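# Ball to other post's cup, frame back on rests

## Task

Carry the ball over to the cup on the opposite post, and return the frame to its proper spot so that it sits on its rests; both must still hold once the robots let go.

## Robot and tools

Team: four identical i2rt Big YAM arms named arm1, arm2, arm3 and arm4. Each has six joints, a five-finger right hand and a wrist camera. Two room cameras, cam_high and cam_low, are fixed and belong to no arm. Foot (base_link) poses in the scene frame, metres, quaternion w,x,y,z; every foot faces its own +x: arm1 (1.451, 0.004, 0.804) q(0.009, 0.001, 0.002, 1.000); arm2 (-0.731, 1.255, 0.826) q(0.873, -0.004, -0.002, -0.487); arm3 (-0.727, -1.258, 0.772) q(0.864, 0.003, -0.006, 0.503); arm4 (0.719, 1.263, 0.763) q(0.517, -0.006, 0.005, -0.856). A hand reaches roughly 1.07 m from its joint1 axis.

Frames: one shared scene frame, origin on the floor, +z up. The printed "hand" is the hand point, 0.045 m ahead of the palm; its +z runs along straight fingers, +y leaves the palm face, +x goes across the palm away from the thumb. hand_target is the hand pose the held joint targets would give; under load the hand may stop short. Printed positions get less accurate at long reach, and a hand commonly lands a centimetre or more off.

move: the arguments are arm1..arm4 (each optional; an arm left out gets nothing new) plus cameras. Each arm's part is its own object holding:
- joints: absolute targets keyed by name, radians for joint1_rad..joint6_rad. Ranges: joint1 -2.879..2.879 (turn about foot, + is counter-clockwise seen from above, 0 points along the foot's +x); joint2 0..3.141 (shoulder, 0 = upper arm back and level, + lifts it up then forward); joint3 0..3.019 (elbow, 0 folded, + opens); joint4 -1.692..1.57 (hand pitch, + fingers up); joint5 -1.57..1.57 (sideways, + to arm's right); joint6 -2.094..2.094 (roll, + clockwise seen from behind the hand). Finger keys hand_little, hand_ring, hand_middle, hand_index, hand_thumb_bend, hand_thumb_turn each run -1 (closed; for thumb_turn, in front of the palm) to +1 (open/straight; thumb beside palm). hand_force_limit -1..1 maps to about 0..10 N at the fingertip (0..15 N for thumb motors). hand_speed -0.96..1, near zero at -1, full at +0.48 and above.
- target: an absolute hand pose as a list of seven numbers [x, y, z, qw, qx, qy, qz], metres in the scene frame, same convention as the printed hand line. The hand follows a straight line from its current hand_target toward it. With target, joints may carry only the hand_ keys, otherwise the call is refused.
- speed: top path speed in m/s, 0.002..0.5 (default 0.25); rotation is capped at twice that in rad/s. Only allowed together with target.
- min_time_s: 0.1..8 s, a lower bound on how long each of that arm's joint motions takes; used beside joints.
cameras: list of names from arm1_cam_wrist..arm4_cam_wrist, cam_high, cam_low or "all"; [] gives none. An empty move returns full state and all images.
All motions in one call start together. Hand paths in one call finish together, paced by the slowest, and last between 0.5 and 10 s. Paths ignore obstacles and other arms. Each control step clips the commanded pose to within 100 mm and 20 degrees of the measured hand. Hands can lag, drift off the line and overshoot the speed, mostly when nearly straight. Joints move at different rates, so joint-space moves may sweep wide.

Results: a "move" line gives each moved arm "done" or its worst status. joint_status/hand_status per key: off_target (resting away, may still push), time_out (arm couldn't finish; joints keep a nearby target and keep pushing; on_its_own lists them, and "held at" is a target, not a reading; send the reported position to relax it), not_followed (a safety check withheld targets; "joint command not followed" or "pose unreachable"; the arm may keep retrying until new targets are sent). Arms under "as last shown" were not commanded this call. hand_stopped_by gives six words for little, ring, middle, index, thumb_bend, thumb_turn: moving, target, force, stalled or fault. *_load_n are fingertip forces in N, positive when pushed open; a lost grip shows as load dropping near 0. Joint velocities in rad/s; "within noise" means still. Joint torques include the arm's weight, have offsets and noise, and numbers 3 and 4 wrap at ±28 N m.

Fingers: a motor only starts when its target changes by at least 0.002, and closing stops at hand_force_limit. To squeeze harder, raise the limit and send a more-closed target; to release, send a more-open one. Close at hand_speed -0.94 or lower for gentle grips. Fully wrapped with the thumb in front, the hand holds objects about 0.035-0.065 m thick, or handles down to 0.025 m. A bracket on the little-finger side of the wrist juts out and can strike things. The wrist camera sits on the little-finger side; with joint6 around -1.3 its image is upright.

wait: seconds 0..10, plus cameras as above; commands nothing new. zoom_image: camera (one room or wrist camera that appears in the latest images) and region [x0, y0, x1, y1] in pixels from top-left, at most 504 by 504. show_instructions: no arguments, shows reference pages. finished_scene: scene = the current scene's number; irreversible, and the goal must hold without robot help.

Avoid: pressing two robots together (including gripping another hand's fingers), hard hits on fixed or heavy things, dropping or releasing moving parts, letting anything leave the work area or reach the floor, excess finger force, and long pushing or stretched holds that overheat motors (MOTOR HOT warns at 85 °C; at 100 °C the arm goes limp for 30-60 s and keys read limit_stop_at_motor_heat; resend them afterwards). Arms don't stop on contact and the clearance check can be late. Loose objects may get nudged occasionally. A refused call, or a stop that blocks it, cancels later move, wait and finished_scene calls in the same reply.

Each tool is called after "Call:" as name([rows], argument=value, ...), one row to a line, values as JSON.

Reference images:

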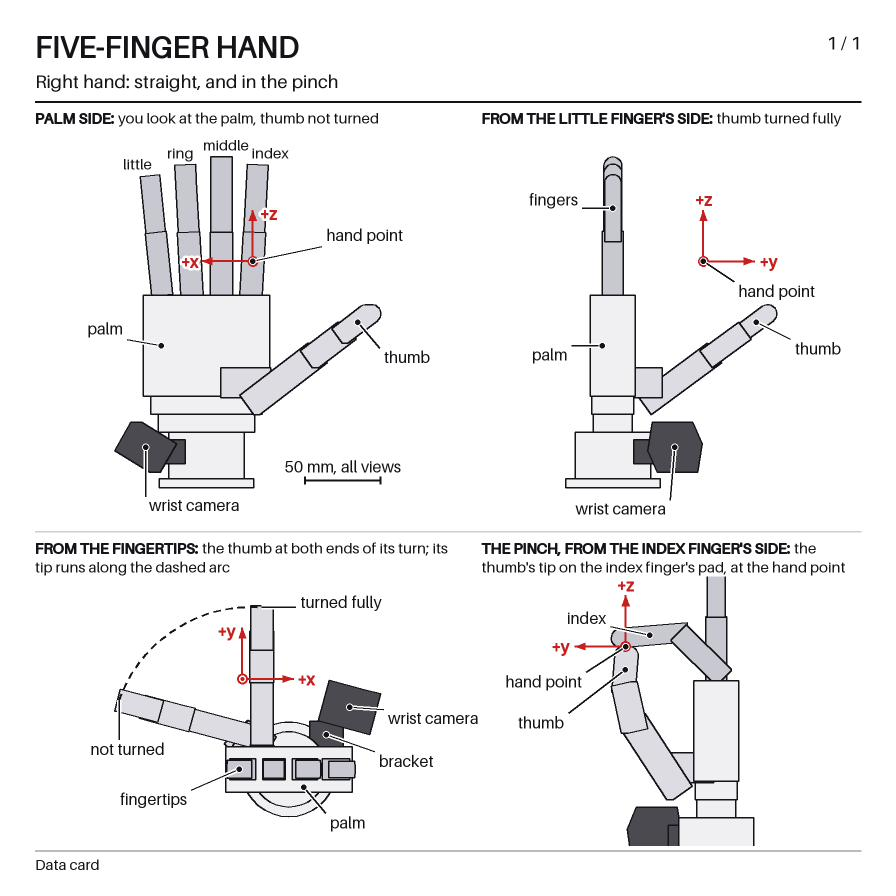

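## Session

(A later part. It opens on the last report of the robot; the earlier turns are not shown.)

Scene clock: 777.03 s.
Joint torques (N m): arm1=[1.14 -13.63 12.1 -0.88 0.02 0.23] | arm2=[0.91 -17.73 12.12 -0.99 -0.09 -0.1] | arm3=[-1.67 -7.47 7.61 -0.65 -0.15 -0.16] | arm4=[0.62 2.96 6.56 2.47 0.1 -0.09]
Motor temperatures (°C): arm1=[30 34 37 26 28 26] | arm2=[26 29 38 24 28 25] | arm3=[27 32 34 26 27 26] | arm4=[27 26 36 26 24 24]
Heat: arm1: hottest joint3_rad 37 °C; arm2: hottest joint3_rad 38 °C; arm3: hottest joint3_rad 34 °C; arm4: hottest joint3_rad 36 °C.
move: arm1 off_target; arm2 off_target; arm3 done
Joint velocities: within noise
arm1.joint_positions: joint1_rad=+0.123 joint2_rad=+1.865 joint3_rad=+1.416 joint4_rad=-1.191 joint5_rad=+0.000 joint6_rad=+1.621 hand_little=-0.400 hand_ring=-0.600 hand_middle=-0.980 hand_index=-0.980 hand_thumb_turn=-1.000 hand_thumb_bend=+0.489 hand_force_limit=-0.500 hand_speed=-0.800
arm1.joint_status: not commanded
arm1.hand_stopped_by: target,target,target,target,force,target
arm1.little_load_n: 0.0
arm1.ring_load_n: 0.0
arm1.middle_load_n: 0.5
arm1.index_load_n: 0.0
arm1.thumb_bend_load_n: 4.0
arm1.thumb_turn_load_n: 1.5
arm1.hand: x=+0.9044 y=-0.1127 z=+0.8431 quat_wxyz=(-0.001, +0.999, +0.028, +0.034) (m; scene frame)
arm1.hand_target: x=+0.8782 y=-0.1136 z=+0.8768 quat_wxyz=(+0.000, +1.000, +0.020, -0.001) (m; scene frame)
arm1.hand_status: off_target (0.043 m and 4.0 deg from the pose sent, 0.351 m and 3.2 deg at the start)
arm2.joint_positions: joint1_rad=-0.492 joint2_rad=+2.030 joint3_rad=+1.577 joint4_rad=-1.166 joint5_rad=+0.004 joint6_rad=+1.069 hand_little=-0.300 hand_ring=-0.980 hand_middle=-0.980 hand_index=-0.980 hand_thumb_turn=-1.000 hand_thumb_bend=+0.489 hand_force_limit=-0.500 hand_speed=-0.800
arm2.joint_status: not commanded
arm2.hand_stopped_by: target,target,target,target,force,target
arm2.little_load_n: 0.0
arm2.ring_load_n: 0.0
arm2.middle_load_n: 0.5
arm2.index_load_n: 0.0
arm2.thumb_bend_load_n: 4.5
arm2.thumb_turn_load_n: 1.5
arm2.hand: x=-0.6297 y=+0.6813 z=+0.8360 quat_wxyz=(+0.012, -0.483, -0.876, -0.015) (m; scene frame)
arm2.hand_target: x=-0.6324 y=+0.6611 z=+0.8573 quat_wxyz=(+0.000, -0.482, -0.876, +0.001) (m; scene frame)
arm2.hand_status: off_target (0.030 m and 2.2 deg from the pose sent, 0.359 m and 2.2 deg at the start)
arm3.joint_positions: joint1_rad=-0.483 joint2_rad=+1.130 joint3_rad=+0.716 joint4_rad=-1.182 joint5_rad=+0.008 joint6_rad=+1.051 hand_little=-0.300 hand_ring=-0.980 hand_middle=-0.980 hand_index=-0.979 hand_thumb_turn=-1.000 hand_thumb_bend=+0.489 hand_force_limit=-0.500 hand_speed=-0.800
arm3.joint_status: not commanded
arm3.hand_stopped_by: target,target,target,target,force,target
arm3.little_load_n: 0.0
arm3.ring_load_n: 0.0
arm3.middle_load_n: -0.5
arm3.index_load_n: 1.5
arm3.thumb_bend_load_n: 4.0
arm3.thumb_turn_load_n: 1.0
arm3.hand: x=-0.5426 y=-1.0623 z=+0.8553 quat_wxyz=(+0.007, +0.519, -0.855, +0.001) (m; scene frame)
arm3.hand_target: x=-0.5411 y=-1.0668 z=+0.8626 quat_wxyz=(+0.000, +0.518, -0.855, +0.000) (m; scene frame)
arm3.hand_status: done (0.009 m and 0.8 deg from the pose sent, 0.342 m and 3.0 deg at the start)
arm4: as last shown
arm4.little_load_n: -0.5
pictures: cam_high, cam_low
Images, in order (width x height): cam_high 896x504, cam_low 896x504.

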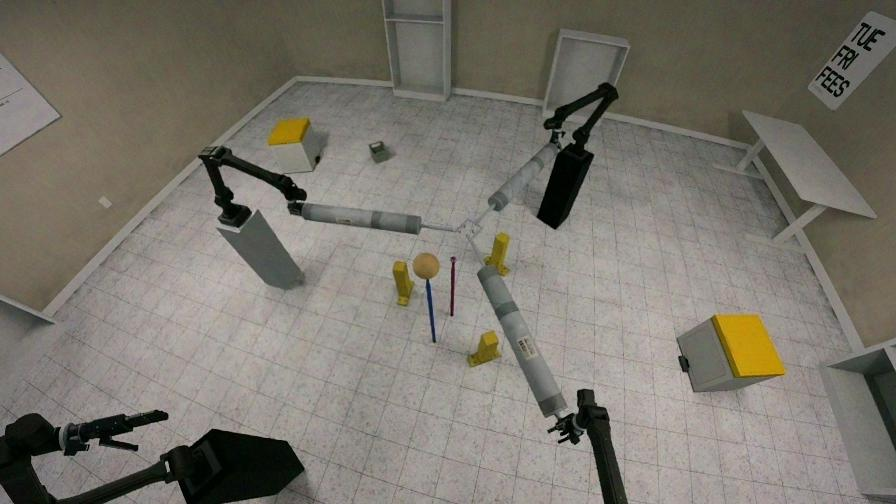

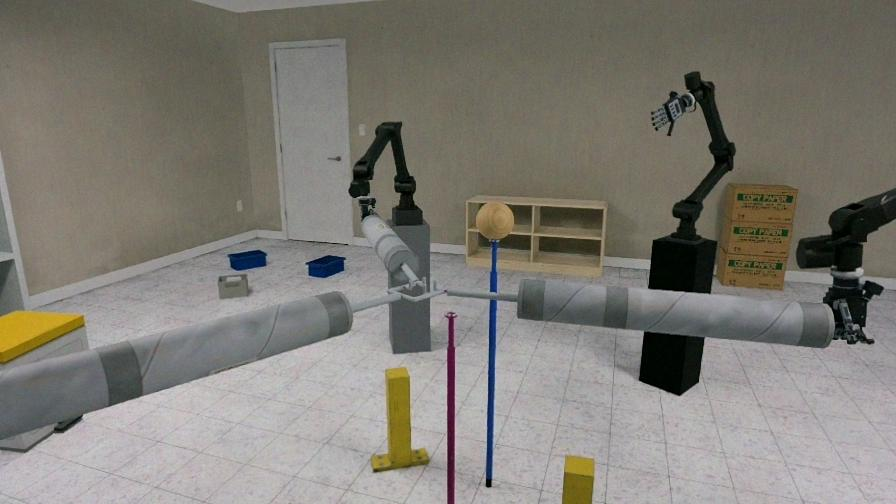

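Call:
move(arm1={"target":[0.8762,-0.112,0.495,0,0.9998,0.0205,0],"speed":0.12}, arm2={"target":[-0.6322,0.662,0.488,0,0.4818,0.8763,0],"speed":0.12}, arm3={"target":[-0.541,-1.065,0.473,0,-0.5180,0.8554,0],"speed":0.12}, cameras=["cam_high","cam_low"])

Call:
zoom_image(camera="cam_low", region=[340, 340, 540, 484])

Call:
zoom_image(camera="cam_high", region=[410, 220, 510, 320])

Scene clock: 786.40 s.
Joint torques (N m): arm1=[1.14 -15.56 4.62 -0.39 -0.38 0.15] | arm2=[1.49 -20.07 6.46 -0.18 0.12 0.01] | arm3=[-1.67 -11.46 -1.73 0.31 -0.17 -0.08] | arm4=[0.67 2.9 6.57 2.44 0.1 -0.08]
Motor temperatures (°C): arm1=[30 34 36 26 28 26] | arm2=[26 29 37 24 28 25] | arm3=[27 32 34 26 27 26] | arm4=[27 26 36 26 24 24]
Heat: arm1: hottest joint3_rad 36 °C; arm2: hottest joint3_rad 37 °C; arm3: hottest joint3_rad 34 °C; arm4: hottest joint3_rad 36 °C.
move: arm1 off_target; arm2 off_target; arm3 done
Joint velocities: within noise
arm1.joint_positions: joint1_rad=+0.117 joint2_rad=+2.535 joint3_rad=+1.418 joint4_rad=-0.488 joint5_rad=+0.011 joint6_rad=+1.621 hand_little=-0.400 hand_ring=-0.600 hand_middle=-0.980 hand_index=-0.980 hand_thumb_turn=-1.000 hand_thumb_bend=+0.489 hand_force_limit=-0.500 hand_speed=-0.800
arm1.joint_status: not commanded
arm1.hand_stopped_by: target,target,target,target,force,target
arm1.little_load_n: 0.0
arm1.ring_load_n: 0.0
arm1.middle_load_n: 1.0
arm1.index_load_n: 0.0
arm1.thumb_bend_load_n: 4.0
arm1.thumb_turn_load_n: 1.5
arm1.hand: x=+0.8951 y=-0.1100 z=+0.4832 quat_wxyz=(-0.005, +1.000, +0.025, +0.016) (m; scene frame)
arm1.hand_target: x=+0.8766 y=-0.1120 z=+0.4952 quat_wxyz=(+0.000, +1.000, +0.021, +0.000) (m; scene frame)
arm1.hand_status: off_target (0.022 m and 1.9 deg from the pose sent, 0.349 m and 4.0 deg at the start)
arm2.joint_positions: joint1_rad=-0.500 joint2_rad=+2.663 joint3_rad=+1.645 joint4_rad=-0.585 joint5_rad=-0.003 joint6_rad=+1.061 hand_little=-0.300 hand_ring=-0.980 hand_middle=-0.980 hand_index=-0.980 hand_thumb_turn=-1.000 hand_thumb_bend=+0.489 hand_force_limit=-0.500 hand_speed=-0.800
arm2.joint_status: not commanded
arm2.hand_stopped_by: target,target,target,target,force,target
arm2.little_load_n: 0.0
arm2.ring_load_n: 0.0
arm2.middle_load_n: 0.0
arm2.index_load_n: 1.5
arm2.thumb_bend_load_n: 4.5
arm2.thumb_turn_load_n: 1.5
arm2.hand: x=-0.6328 y=+0.6778 z=+0.4833 quat_wxyz=(+0.005, -0.483, -0.876, -0.010) (m; scene frame)
arm2.hand_target: x=-0.6323 y=+0.6624 z=+0.4883 quat_wxyz=(+0.000, -0.482, -0.876, +0.000) (m; scene frame)
arm2.hand_status: off_target (0.016 m and 1.3 deg from the pose sent, 0.348 m and 2.2 deg at the start)
arm3.joint_positions: joint1_rad=-0.491 joint2_rad=+2.387 joint3_rad=+0.602 joint4_rad=+0.195 joint5_rad=+0.008 joint6_rad=+1.037 hand_little=-0.300 hand_ring=-0.980 hand_middle=-0.980 hand_index=-0.979 hand_thumb_turn=-1.000 hand_thumb_bend=+0.489 hand_force_limit=-0.500 hand_speed=-0.800
arm3.joint_status: not commanded
arm3.hand_stopped_by: target,target,target,target,force,target
arm3.little_load_n: 0.0
arm3.ring_load_n: 0.0
arm3.middle_load_n: 0.0
arm3.index_load_n: 1.0
arm3.thumb_bend_load_n: 4.0
arm3.thumb_turn_load_n: 1.0
arm3.hand: x=-0.5452 y=-1.0640 z=+0.4739 quat_wxyz=(+0.004, +0.521, -0.853, +0.001) (m; scene frame)
arm3.hand_target: x=-0.5411 y=-1.0650 z=+0.4730 quat_wxyz=(+0.000, +0.518, -0.855, +0.000) (m; scene frame)
arm3.hand_status: done (0.004 m and 0.7 deg from the pose sent, 0.382 m and 0.8 deg at the start)
arm4: as last shown
arm4.little_load_n: 0.0
pictures: cam_high, cam_low
Images, in order (width x height): cam_high 896x504, cam_low 896x504.

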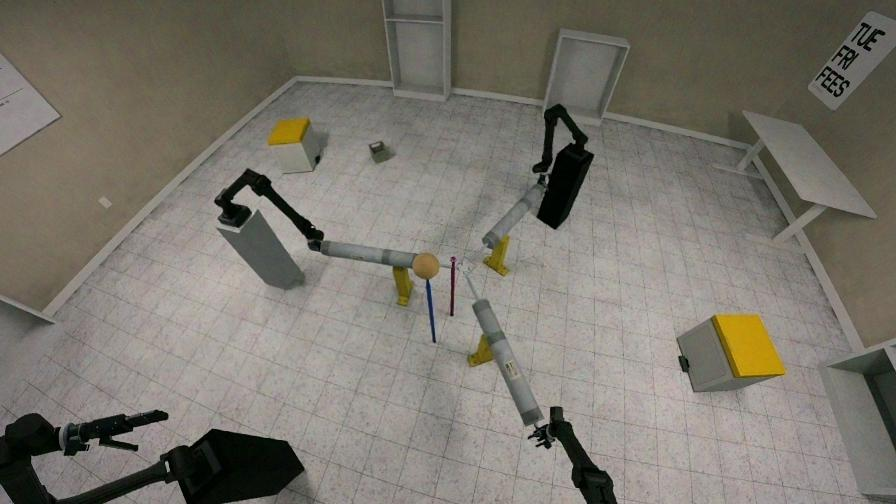

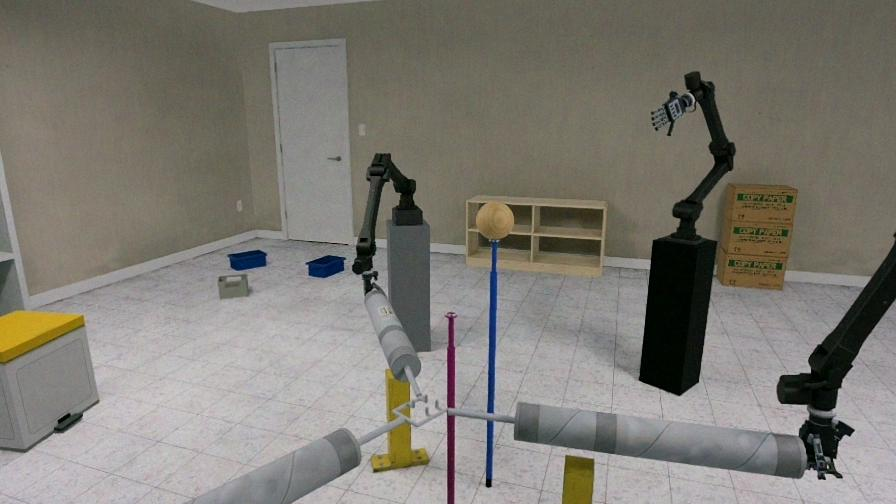

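Scaled by 2.520.

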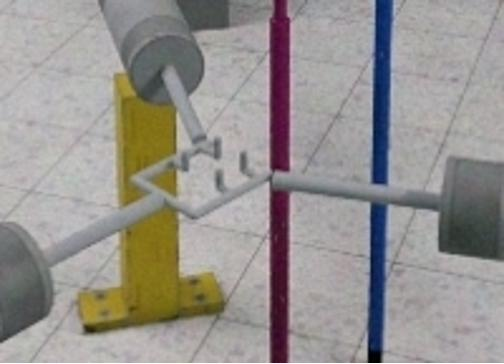

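Scaled by 5.040.

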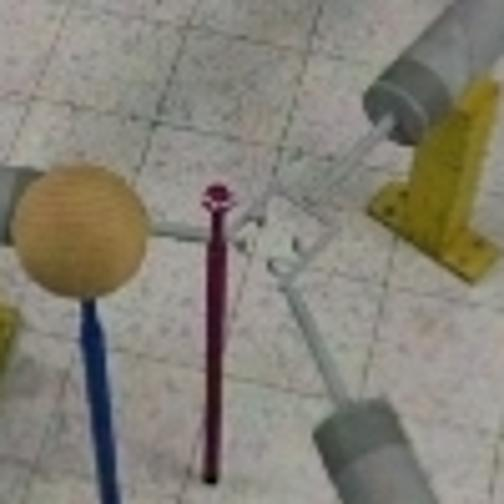

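Call:
move(arm1={"target":[0.870,-0.118,0.455,0,0.9998,0.0205,0],"speed":0.05}, arm2={"target":[-0.637,0.650,0.443,0,0.4818,0.8763,0],"speed":0.05}, arm3={"target":[-0.546,-1.071,0.430,0,-0.5180,0.8554,0],"speed":0.05}, cameras=["cam_high","cam_low"])

Call:
zoom_image(camera="cam_low", region=[340, 360, 540, 504])

Call:
zoom_image(camera="cam_high", region=[410, 220, 510, 320])

Call:
zoom_image(camera="cam_high", region=[300, 170, 580, 450])

Scene clock: 853.83 s.
Joint torques (N m): arm1=[1.67 -15.74 4.74 -0.25 -0.28 0.22] | arm2=[1.26 -20.25 7.23 -0.13 0.08 -0.12] | arm3=[-1.79 -11.69 -2.71 0.31 -0.17 -0.07] | arm4=[0.62 2.96 6.58 2.45 0.11 -0.09]
Motor temperatures (°C): arm1=[30 33 34 26 28 26] | arm2=[26 32 36 24 27 25] | arm3=[27 30 31 26 27 26] | arm4=[27 26 36 26 24 24]
Heat: arm1: hottest joint3_rad 34 °C; arm2: hottest joint3_rad 36 °C; arm3: hottest joint3_rad 31 °C; arm4: hottest joint3_rad 36 °C.
move: arm1 off_target; arm2 off_target; arm3 done
Joint velocities: within noise
arm1.joint_positions: joint1_rad=+0.117 joint2_rad=+2.634 joint3_rad=+1.490 joint4_rad=-0.468 joint5_rad=+0.007 joint6_rad=+1.625 hand_little=-0.400 hand_ring=-0.600 hand_middle=-0.980 hand_index=-0.980 hand_thumb_turn=-1.000 hand_thumb_bend=+0.489 hand_force_limit=-0.500 hand_speed=-0.800
arm1.joint_status: not commanded
arm1.hand_stopped_by: target,target,target,target,force,target
arm1.little_load_n: 0.0
arm1.ring_load_n: 0.0
arm1.middle_load_n: 0.5
arm1.index_load_n: 0.0
arm1.thumb_bend_load_n: 4.0
arm1.thumb_turn_load_n: 1.5
arm1.hand: x=+0.8922 y=-0.1109 z=+0.4432 quat_wxyz=(-0.003, +1.000, +0.023, +0.020) (m; scene frame)
arm1.hand_target: x=+0.8703 y=-0.1181 z=+0.4556 quat_wxyz=(+0.000, +1.000, +0.021, +0.000) (m; scene frame)
arm1.hand_status: off_target (0.026 m and 2.3 deg from the pose sent, 0.039 m and 1.9 deg at the start)
arm2.joint_positions: joint1_rad=-0.500 joint2_rad=+2.785 joint3_rad=+1.756 joint4_rad=-0.585 joint5_rad=-0.001 joint6_rad=+1.058 hand_little=-0.300 hand_ring=-0.980 hand_middle=-0.980 hand_index=-0.980 hand_thumb_turn=-1.000 hand_thumb_bend=+0.489 hand_force_limit=-0.500 hand_speed=-0.800
arm2.joint_status: not commanded
arm2.hand_stopped_by: target,target,target,target,force,target
arm2.little_load_n: 0.0
arm2.ring_load_n: 0.0
arm2.middle_load_n: 0.0
arm2.index_load_n: 0.0
arm2.thumb_bend_load_n: 4.5
arm2.thumb_turn_load_n: 1.5
arm2.hand: x=-0.6330 y=+0.6733 z=+0.4353 quat_wxyz=(+0.009, -0.481, -0.876, -0.015) (m; scene frame)
arm2.hand_target: x=-0.6371 y=+0.6505 z=+0.4437 quat_wxyz=(+0.000, -0.482, -0.876, +0.000) (m; scene frame)
arm2.hand_status: off_target (0.025 m and 2.0 deg from the pose sent, 0.049 m and 1.3 deg at the start)
arm3.joint_positions: joint1_rad=-0.501 joint2_rad=+2.540 joint3_rad=+0.663 joint4_rad=+0.296 joint5_rad=+0.008 joint6_rad=+1.030 hand_little=-0.300 hand_ring=-0.980 hand_middle=-0.980 hand_index=-0.979 hand_thumb_turn=-1.000 hand_thumb_bend=+0.489 hand_force_limit=-0.500 hand_speed=-0.800
arm3.joint_status: not commanded
arm3.hand_stopped_by: target,target,target,target,force,target
arm3.little_load_n: 0.0
arm3.ring_load_n: 0.0
arm3.middle_load_n: 0.0
arm3.index_load_n: 2.0
arm3.thumb_bend_load_n: 4.0
arm3.thumb_turn_load_n: 1.5
arm3.hand: x=-0.5462 y=-1.0673 z=+0.4313 quat_wxyz=(+0.000, +0.520, -0.854, +0.001) (m; scene frame)
arm3.hand_target: x=-0.5460 y=-1.0709 z=+0.4301 quat_wxyz=(+0.000, +0.518, -0.855, +0.000) (m; scene frame)
arm3.hand_status: done (0.004 m and 0.3 deg from the pose sent, 0.044 m and 0.7 deg at the start)
arm4: as last shown
pictures: cam_high, cam_low
Images, in order (width x height): cam_high 896x504, cam_low 896x504.

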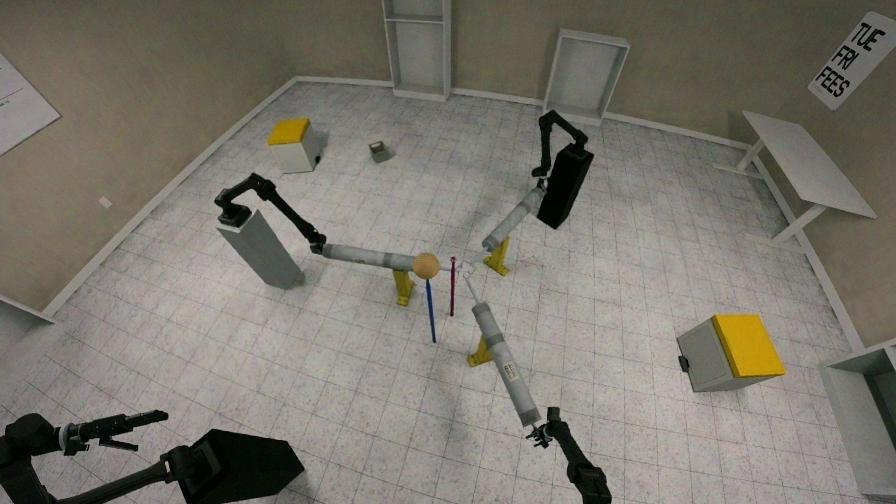

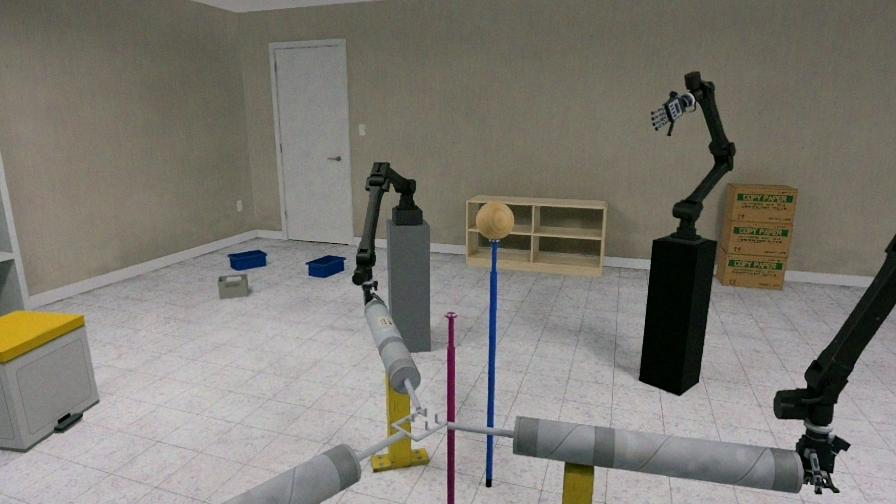

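Scaled by 2.520.

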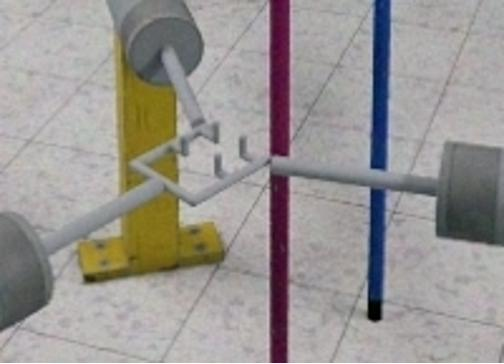

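Scaled by 5.040.

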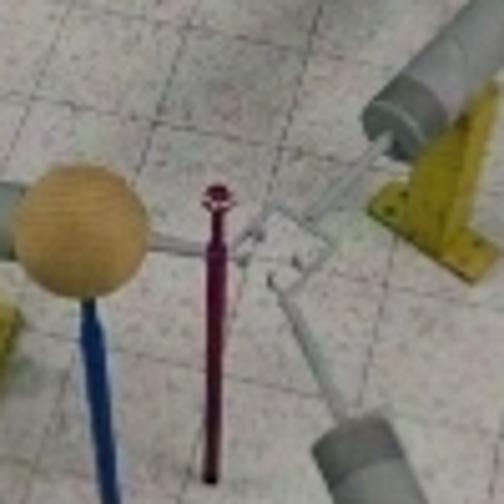

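Scaled by 1.800.

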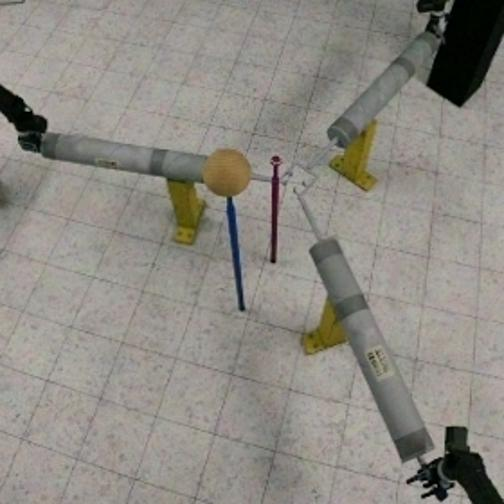

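Call:
zoom_image(camera="cam_high", region=[430, 240, 500, 290])

Call:
zoom_image(camera="cam_high", region=[450, 290, 570, 450])

Call:
zoom_image(camera="cam_high", region=[460, 170, 580, 260])

Call:
zoom_image(camera="cam_low", region=[380, 395, 470, 465])

Call:
zoom_image(camera="cam_low", region=[480, 400, 540, 460])

Scaled by 7.200.

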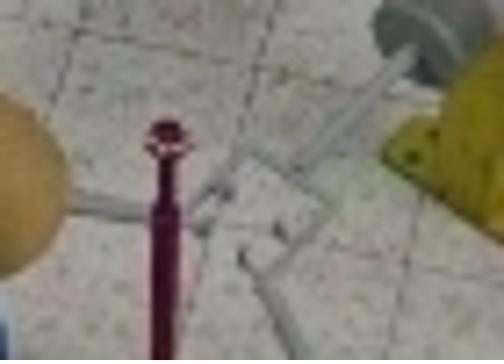

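Scaled by 3.150.

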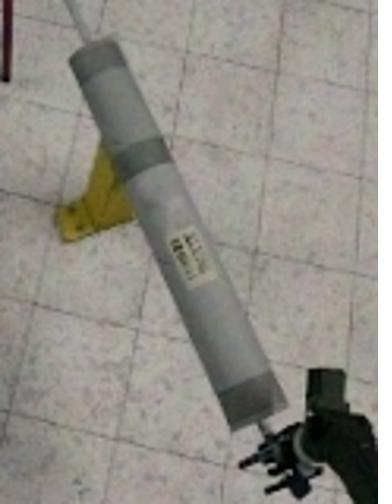

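Scaled by 4.200.

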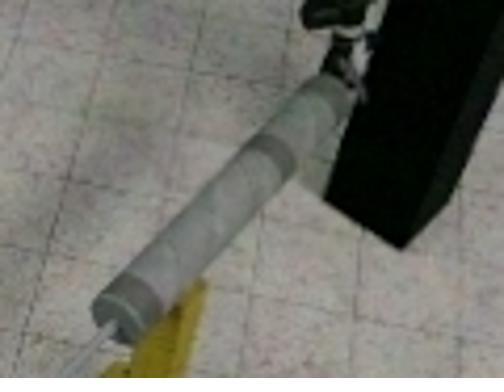

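Scaled by 5.600.

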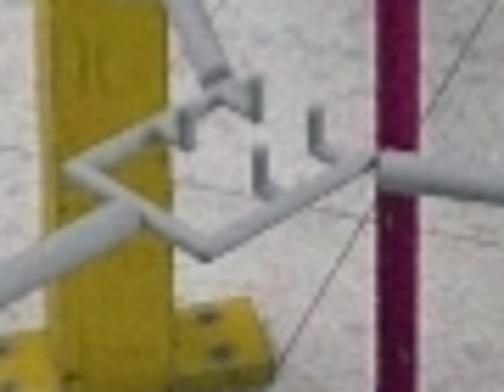

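Scaled by 8.400.

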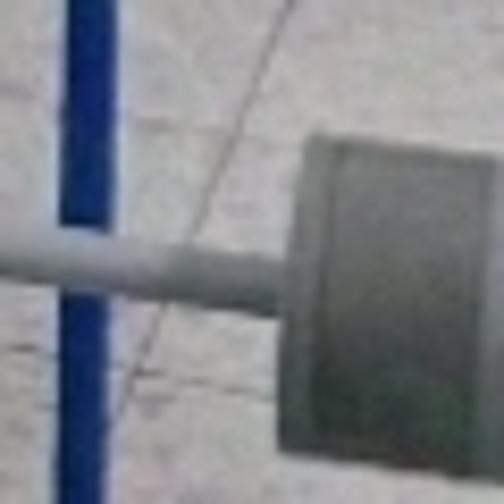

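Call:
zoom_image(camera="cam_high", region=[300, 220, 440, 300])

Call:
zoom_image(camera="cam_low", region=[500, 400, 860, 504])

Call:
zoom_image(camera="cam_low", region=[220, 290, 440, 504])

Scaled by 3.600.

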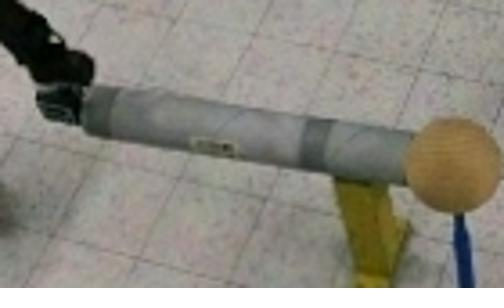

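Scaled by 1.400.

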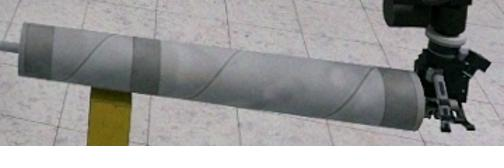

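Scaled by 2.291.

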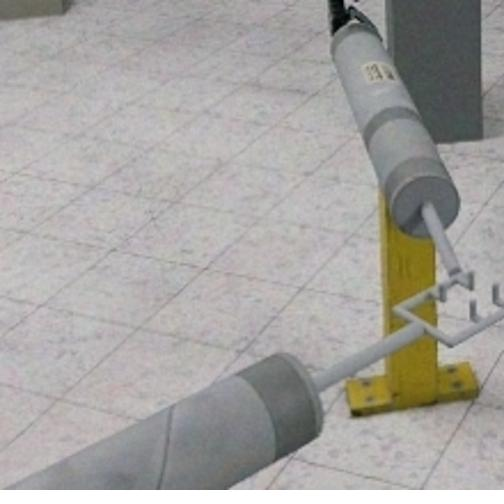

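Call:
move(arm1={"target":[0.864,-0.128,0.465,0,0.9998,0.0205,0],"speed":0.05}, arm2={"target":[-0.617,0.674,0.455,0,0.4818,0.8763,0],"speed":0.05}, arm3={"target":[-0.558,-1.064,0.440,0,-0.5180,0.8554,0],"speed":0.05}, cameras=["cam_high","cam_low"])

Call:
zoom_image(camera="cam_high", region=[430, 240, 500, 290])

Call:
zoom_image(camera="cam_high", region=[450, 290, 570, 450])

Call:
zoom_image(camera="cam_high", region=[300, 220, 440, 300])

Call:
zoom_image(camera="cam_low", region=[380, 395, 470, 465])

Call:
zoom_image(camera="cam_low", region=[220, 290, 440, 504])

Scene clock: 919.63 s.
Joint torques (N m): arm1=[1.85 -16.79 5.37 -0.75 -0.28 0.23] | arm2=[2.43 -23.71 2.51 -0.01 0.07 0.04] | arm3=[-0.67 -13.33 -4.96 0.25 -0.1 0.06] | arm4=[0.67 2.9 6.58 2.43 0.1 -0.09]
Motor temperatures (°C): arm1=[30 35 33 26 28 26] | arm2=[26 34 35 24 27 25] | arm3=[27 30 30 26 27 26] | arm4=[27 26 36 26 24 24]
Heat: arm1: hottest joint2_rad 35 °C; arm2: hottest joint3_rad 35 °C; arm3: hottest joint2_rad 30 °C; arm4: hottest joint3_rad 36 °C.
move: arm1 off_target; arm2 off_target; arm3 off_target
Joint velocities: within noise
arm1.joint_positions: joint1_rad=+0.133 joint2_rad=+2.634 joint3_rad=+1.493 joint4_rad=-0.480 joint5_rad=+0.007 joint6_rad=+1.641 hand_little=-0.400 hand_ring=-0.600 hand_middle=-0.980 hand_index=-0.980 hand_thumb_turn=-1.000 hand_thumb_bend=+0.489 hand_force_limit=-0.500 hand_speed=-0.800
arm1.joint_status: not commanded
arm1.hand_stopped_by: target,target,target,target,force,target
arm1.little_load_n: 0.0
arm1.ring_load_n: 0.0
arm1.middle_load_n: 0.5
arm1.index_load_n: 0.0
arm1.thumb_bend_load_n: 4.0
arm1.thumb_turn_load_n: 1.5
arm1.hand: x=+0.8945 y=-0.1191 z=+0.4434 quat_wxyz=(-0.004, +0.999, +0.023, +0.024) (m; scene frame)
arm1.hand_target: x=+0.8648 y=-0.1279 z=+0.4657 quat_wxyz=(+0.000, +1.000, +0.020, +0.000) (m; scene frame)
arm1.hand_status: off_target (0.038 m and 2.8 deg from the pose sent, 0.040 m and 2.3 deg at the start)
arm2.joint_positions: joint1_rad=-0.482 joint2_rad=+2.764 joint3_rad=+1.699 joint4_rad=-0.532 joint5_rad=-0.001 joint6_rad=+1.083 hand_little=-0.300 hand_ring=-0.980 hand_middle=-0.980 hand_index=-0.980 hand_thumb_turn=-1.000 hand_thumb_bend=+0.489 hand_force_limit=-0.500 hand_speed=-0.800
arm2.joint_status: not commanded
arm2.hand_stopped_by: target,target,target,target,force,target
arm2.little_load_n: 0.0
arm2.ring_load_n: 0.0
arm2.middle_load_n: 0.0
arm2.index_load_n: 0.5
arm2.thumb_bend_load_n: 4.5
arm2.thumb_turn_load_n: 1.5
arm2.hand: x=-0.6231 y=+0.6819 z=+0.4365 quat_wxyz=(+0.004, -0.484, -0.875, -0.007) (m; scene frame)
arm2.hand_target: x=-0.6169 y=+0.6742 z=+0.4544 quat_wxyz=(+0.000, -0.482, -0.876, +0.000) (m; scene frame)
arm2.hand_status: off_target (0.021 m and 1.0 deg from the pose sent, 0.025 m and 2.0 deg at the start)
arm3.joint_positions: joint1_rad=-0.475 joint2_rad=+2.540 joint3_rad=+0.659 joint4_rad=+0.302 joint5_rad=+0.005 joint6_rad=+1.054 hand_little=-0.300 hand_ring=-0.980 hand_middle=-0.980 hand_index=-0.979 hand_thumb_turn=-1.000 hand_thumb_bend=+0.489 hand_force_limit=-0.500 hand_speed=-0.800
arm3.joint_status: not commanded
arm3.hand_stopped_by: target,target,target,target,force,target
arm3.little_load_n: 0.0
arm3.ring_load_n: 0.0
arm3.middle_load_n: -0.5
arm3.index_load_n: 1.5
arm3.thumb_bend_load_n: 4.0
arm3.thumb_turn_load_n: 1.0
arm3.hand: x=-0.5508 y=-1.0616 z=+0.4320 quat_wxyz=(-0.002, +0.521, -0.854, -0.001) (m; scene frame)
arm3.hand_target: x=-0.5578 y=-1.0640 z=+0.4397 quat_wxyz=(+0.000, +0.518, -0.855, +0.000) (m; scene frame)
arm3.hand_status: off_target (0.011 m and 0.4 deg from the pose sent, 0.015 m and 0.3 deg at the start)
arm4.joint_positions: joint1_rad=-0.155 joint2_rad=+0.619 joint3_rad=+1.464 joint4_rad=-1.340 joint5_rad=+0.168 joint6_rad=-1.409 hand_little=+1.000 hand_ring=+1.000 hand_middle=+1.000 hand_index=+1.000 hand_thumb_turn=+1.000 hand_thumb_bend=+1.000 hand_force_limit=+0.000 hand_speed=-0.800
arm4.joint_status: not commanded
arm4.hand_stopped_by: target,target,target,target,target,target
arm4.little_load_n: 0.0
arm4.ring_load_n: 0.0
arm4.middle_load_n: 0.0
arm4.index_load_n: 0.0
arm4.thumb_bend_load_n: 0.0
arm4.thumb_turn_load_n: 0.0
arm4.hand: x=+0.5314 y=+1.1420 z=+1.3000 quat_wxyz=(+0.479, +0.284, -0.806, +0.201) (m; scene frame)
arm4.hand_target: x=+0.5323 y=+1.1430 z=+1.3108 quat_wxyz=(+0.489, +0.281, -0.800, +0.207) (m; scene frame)
arm4.hand_status: not commanded
pictures: cam_high, cam_low
Images, in order (width x height): cam_high 896x504, cam_low 896x504.

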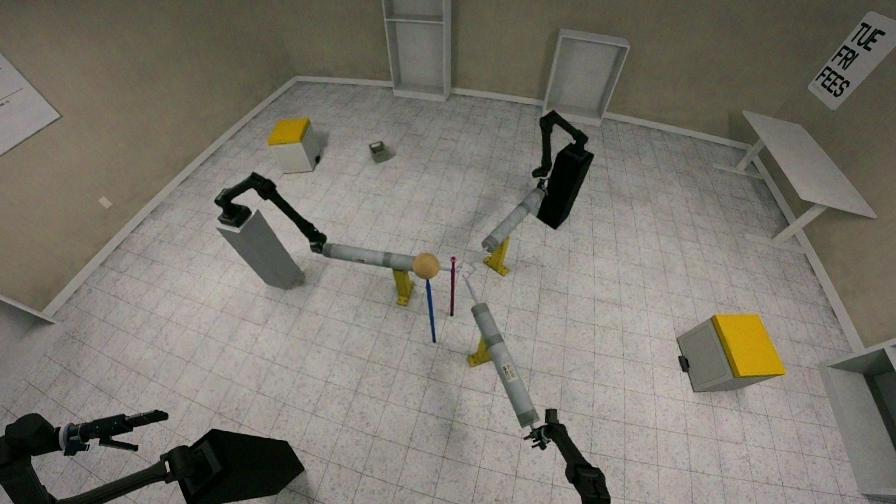

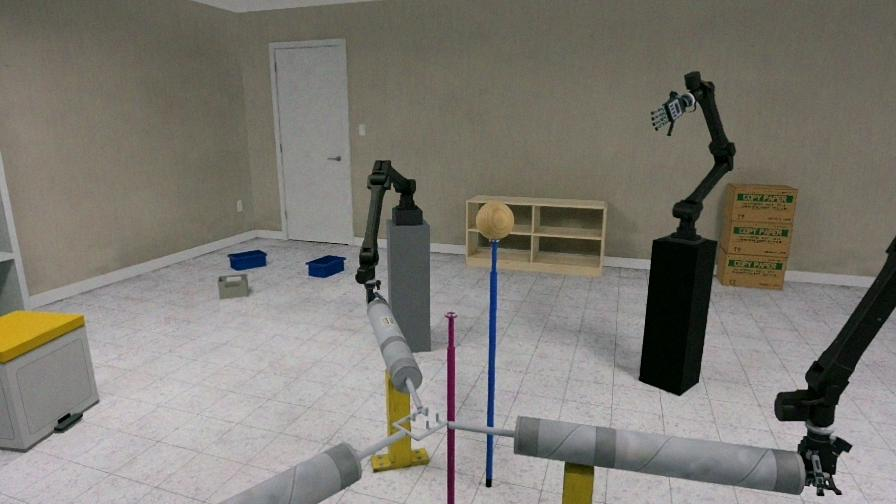

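Scaled by 7.200.

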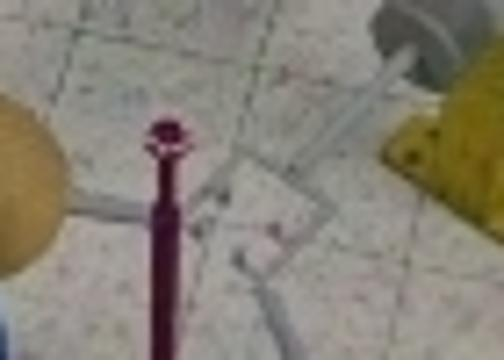

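Scaled by 3.150.

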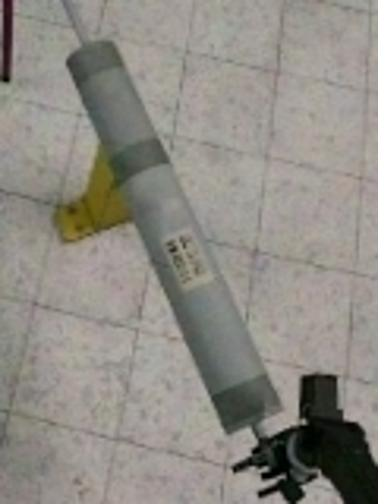

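Scaled by 3.600.

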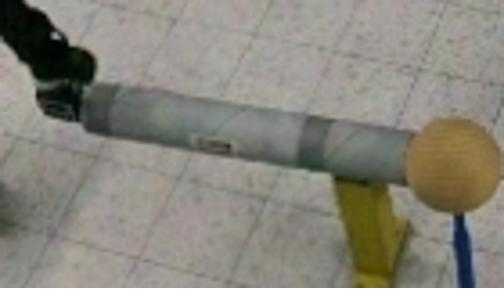

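Scaled by 5.600.

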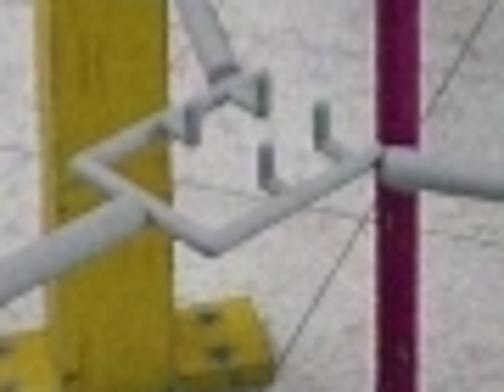

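Scaled by 2.291.

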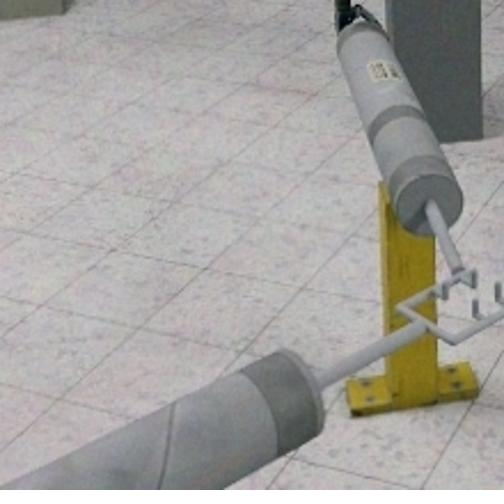

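Call:
move(arm1={"target":[0.859,-0.139,0.465,0,0.9998,0.0205,0],"speed":0.05}, arm2={"target":[-0.615,0.681,0.455,0,0.4818,0.8763,0],"speed":0.05}, arm3={"target":[-0.573,-1.059,0.440,0,-0.5180,0.8554,0],"speed":0.05}, cameras=["cam_high","cam_low"])

Call:
zoom_image(camera="cam_high", region=[430, 240, 500, 290])

Call:
zoom_image(camera="cam_high", region=[450, 290, 570, 450])

Call:
zoom_image(camera="cam_high", region=[300, 220, 440, 300])

Call:
zoom_image(camera="cam_low", region=[380, 395, 470, 465])

Call:
zoom_image(camera="cam_low", region=[220, 290, 440, 504])

Scene clock: 947.13 s.
Joint torques (N m): arm1=[2.02 -16.38 5.81 -0.7 -0.29 0.23] | arm2=[2.2 -23.65 2.4 -0.09 0.05 -0.03] | arm3=[0.26 -11.99 -4.89 0.39 -0.11 0.14] | arm4=[0.67 2.9 6.57 2.44 0.1 -0.09]
Motor temperatures (°C): arm1=[30 35 33 26 28 26] | arm2=[26 33 34 24 27 25] | arm3=[27 30 30 26 27 26] | arm4=[27 26 36 26 24 24]
Heat: arm1: hottest joint2_rad 35 °C; arm2: hottest joint3_rad 34 °C; arm3: hottest joint2_rad 30 °C; arm4: hottest joint3_rad 36 °C.
move: arm1 off_target; arm2 off_target; arm3 done
Joint velocities: within noise
arm1.joint_positions: joint1_rad=+0.148 joint2_rad=+2.634 joint3_rad=+1.514 joint4_rad=-0.498 joint5_rad=+0.008 joint6_rad=+1.658 hand_little=-0.400 hand_ring=-0.600 hand_middle=-0.980 hand_index=-0.980 hand_thumb_turn=-1.000 hand_thumb_bend=+0.489 hand_force_limit=-0.500 hand_speed=-0.800
arm1.joint_status: not commanded
arm1.hand_stopped_by: target,target,target,target,force,target
arm1.little_load_n: 0.0
arm1.ring_load_n: 0.0
arm1.middle_load_n: 0.5
arm1.index_load_n: 0.0
arm1.thumb_bend_load_n: 4.0
arm1.thumb_turn_load_n: 1.5
arm1.hand: x=+0.8874 y=-0.1278 z=+0.4468 quat_wxyz=(-0.004, +1.000, +0.022, +0.022) (m; scene frame)
arm1.hand_target: x=+0.8597 y=-0.1390 z=+0.4659 quat_wxyz=(+0.000, +1.000, +0.021, +0.000) (m; scene frame)
arm1.hand_status: off_target (0.036 m and 2.6 deg from the pose sent, 0.046 m and 2.8 deg at the start)
arm2.joint_positions: joint1_rad=-0.479 joint2_rad=+2.754 joint3_rad=+1.672 joint4_rad=-0.514 joint5_rad=-0.001 joint6_rad=+1.089 hand_little=-0.300 hand_ring=-0.980 hand_middle=-0.980 hand_index=-0.980 hand_thumb_turn=-1.000 hand_thumb_bend=+0.489 hand_force_limit=-0.500 hand_speed=-0.800
arm2.joint_status: not commanded
arm2.hand_stopped_by: target,target,target,target,force,target
arm2.little_load_n: 0.0
arm2.ring_load_n: 0.0
arm2.middle_load_n: 0.0
arm2.index_load_n: 0.0
arm2.thumb_bend_load_n: 4.5
arm2.thumb_turn_load_n: 1.5
arm2.hand: x=-0.6215 y=+0.6883 z=+0.4368 quat_wxyz=(+0.004, -0.485, -0.874, -0.007) (m; scene frame)
arm2.hand_target: x=-0.6149 y=+0.6810 z=+0.4545 quat_wxyz=(+0.000, -0.482, -0.876, +0.000) (m; scene frame)
arm2.hand_status: off_target (0.021 m and 1.0 deg from the pose sent, 0.020 m and 1.0 deg at the start)
arm3.joint_positions: joint1_rad=-0.424 joint2_rad=+2.540 joint3_rad=+0.634 joint4_rad=+0.328 joint5_rad=+0.005 joint6_rad=+1.105 hand_little=-0.300 hand_ring=-0.980 hand_middle=-0.980 hand_index=-0.979 hand_thumb_turn=-1.000 hand_thumb_bend=+0.489 hand_force_limit=-0.500 hand_speed=-0.800
arm3.joint_status: not commanded
arm3.hand_stopped_by: target,target,target,target,force,target
arm3.little_load_n: 0.0
arm3.ring_load_n: 0.0
arm3.middle_load_n: 0.0
arm3.index_load_n: 1.5
arm3.thumb_bend_load_n: 4.0
arm3.thumb_turn_load_n: 1.5
arm3.hand: x=-0.5651 y=-1.0560 z=+0.4350 quat_wxyz=(-0.002, +0.521, -0.854, +0.000) (m; scene frame)
arm3.hand_target: x=-0.5729 y=-1.0591 z=+0.4399 quat_wxyz=(+0.000, +0.518, -0.855, +0.000) (m; scene frame)
arm3.hand_status: done (0.010 m and 0.5 deg from the pose sent, 0.024 m and 0.4 deg at the start)
arm4: as last shown
arm4.thumb_turn_load_n: 0.5
pictures: cam_high, cam_low
Images, in order (width x height): cam_high 896x504, cam_low 896x504.

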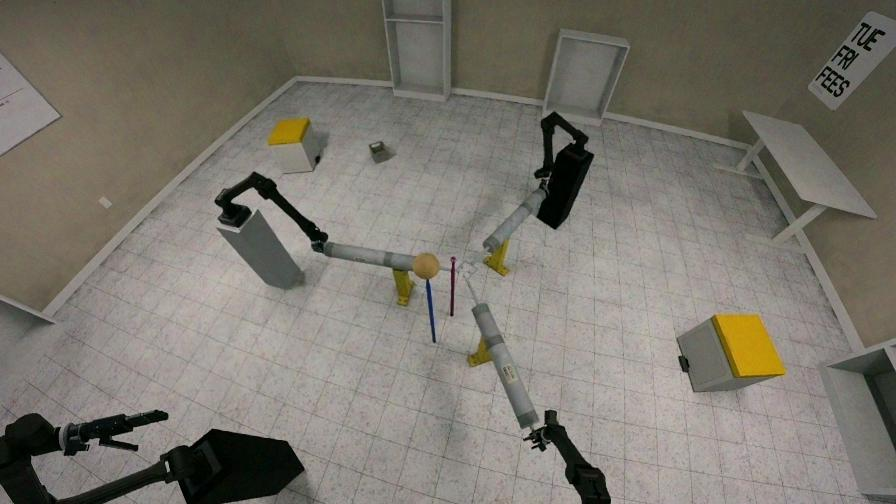

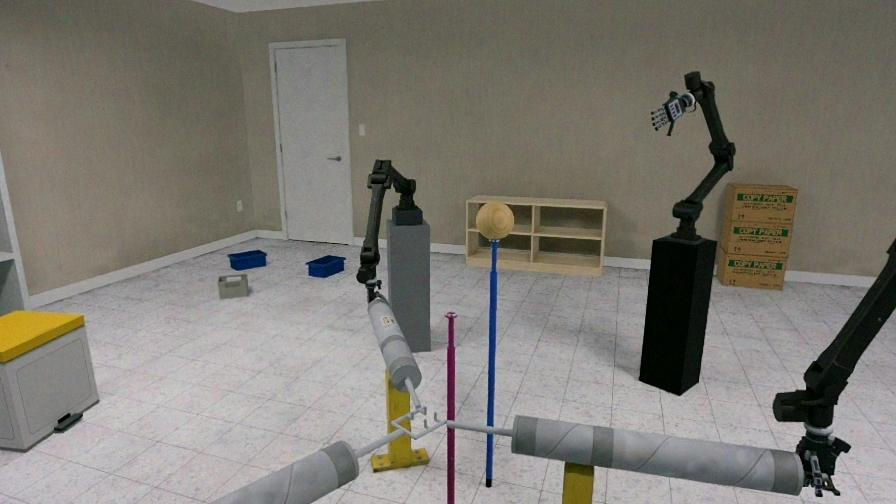

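Scaled by 7.200.

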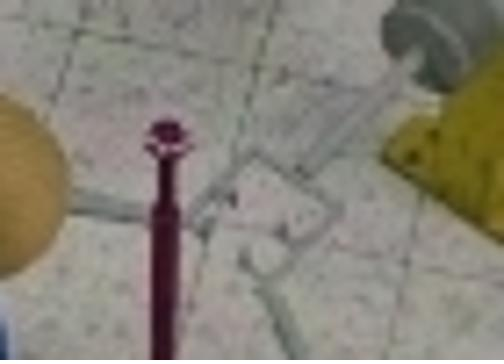

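Scaled by 3.150.

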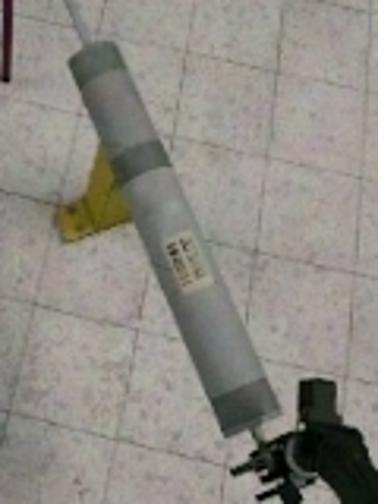

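Scaled by 3.600.

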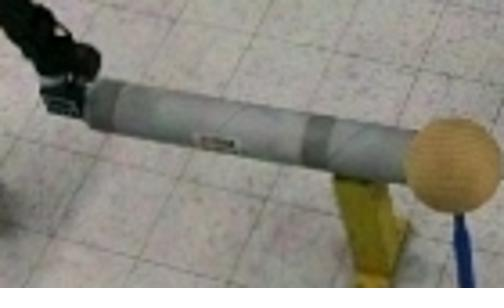

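Scaled by 5.600.

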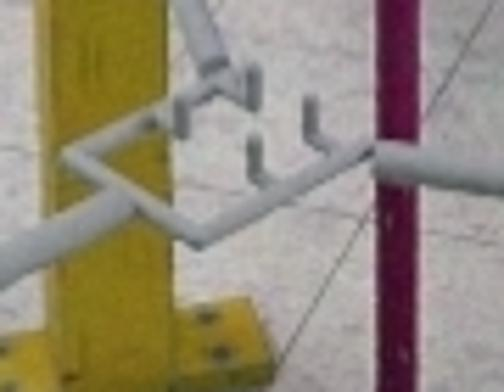

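Scaled by 2.291.

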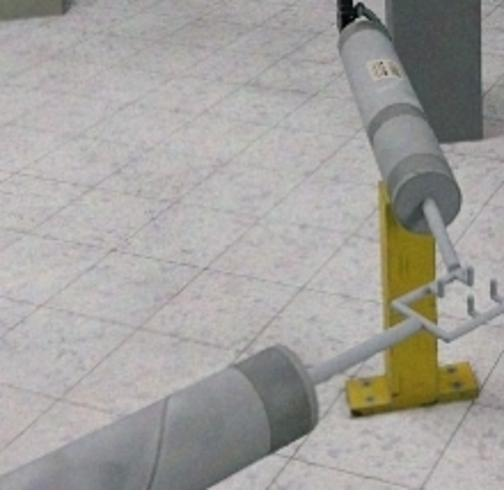

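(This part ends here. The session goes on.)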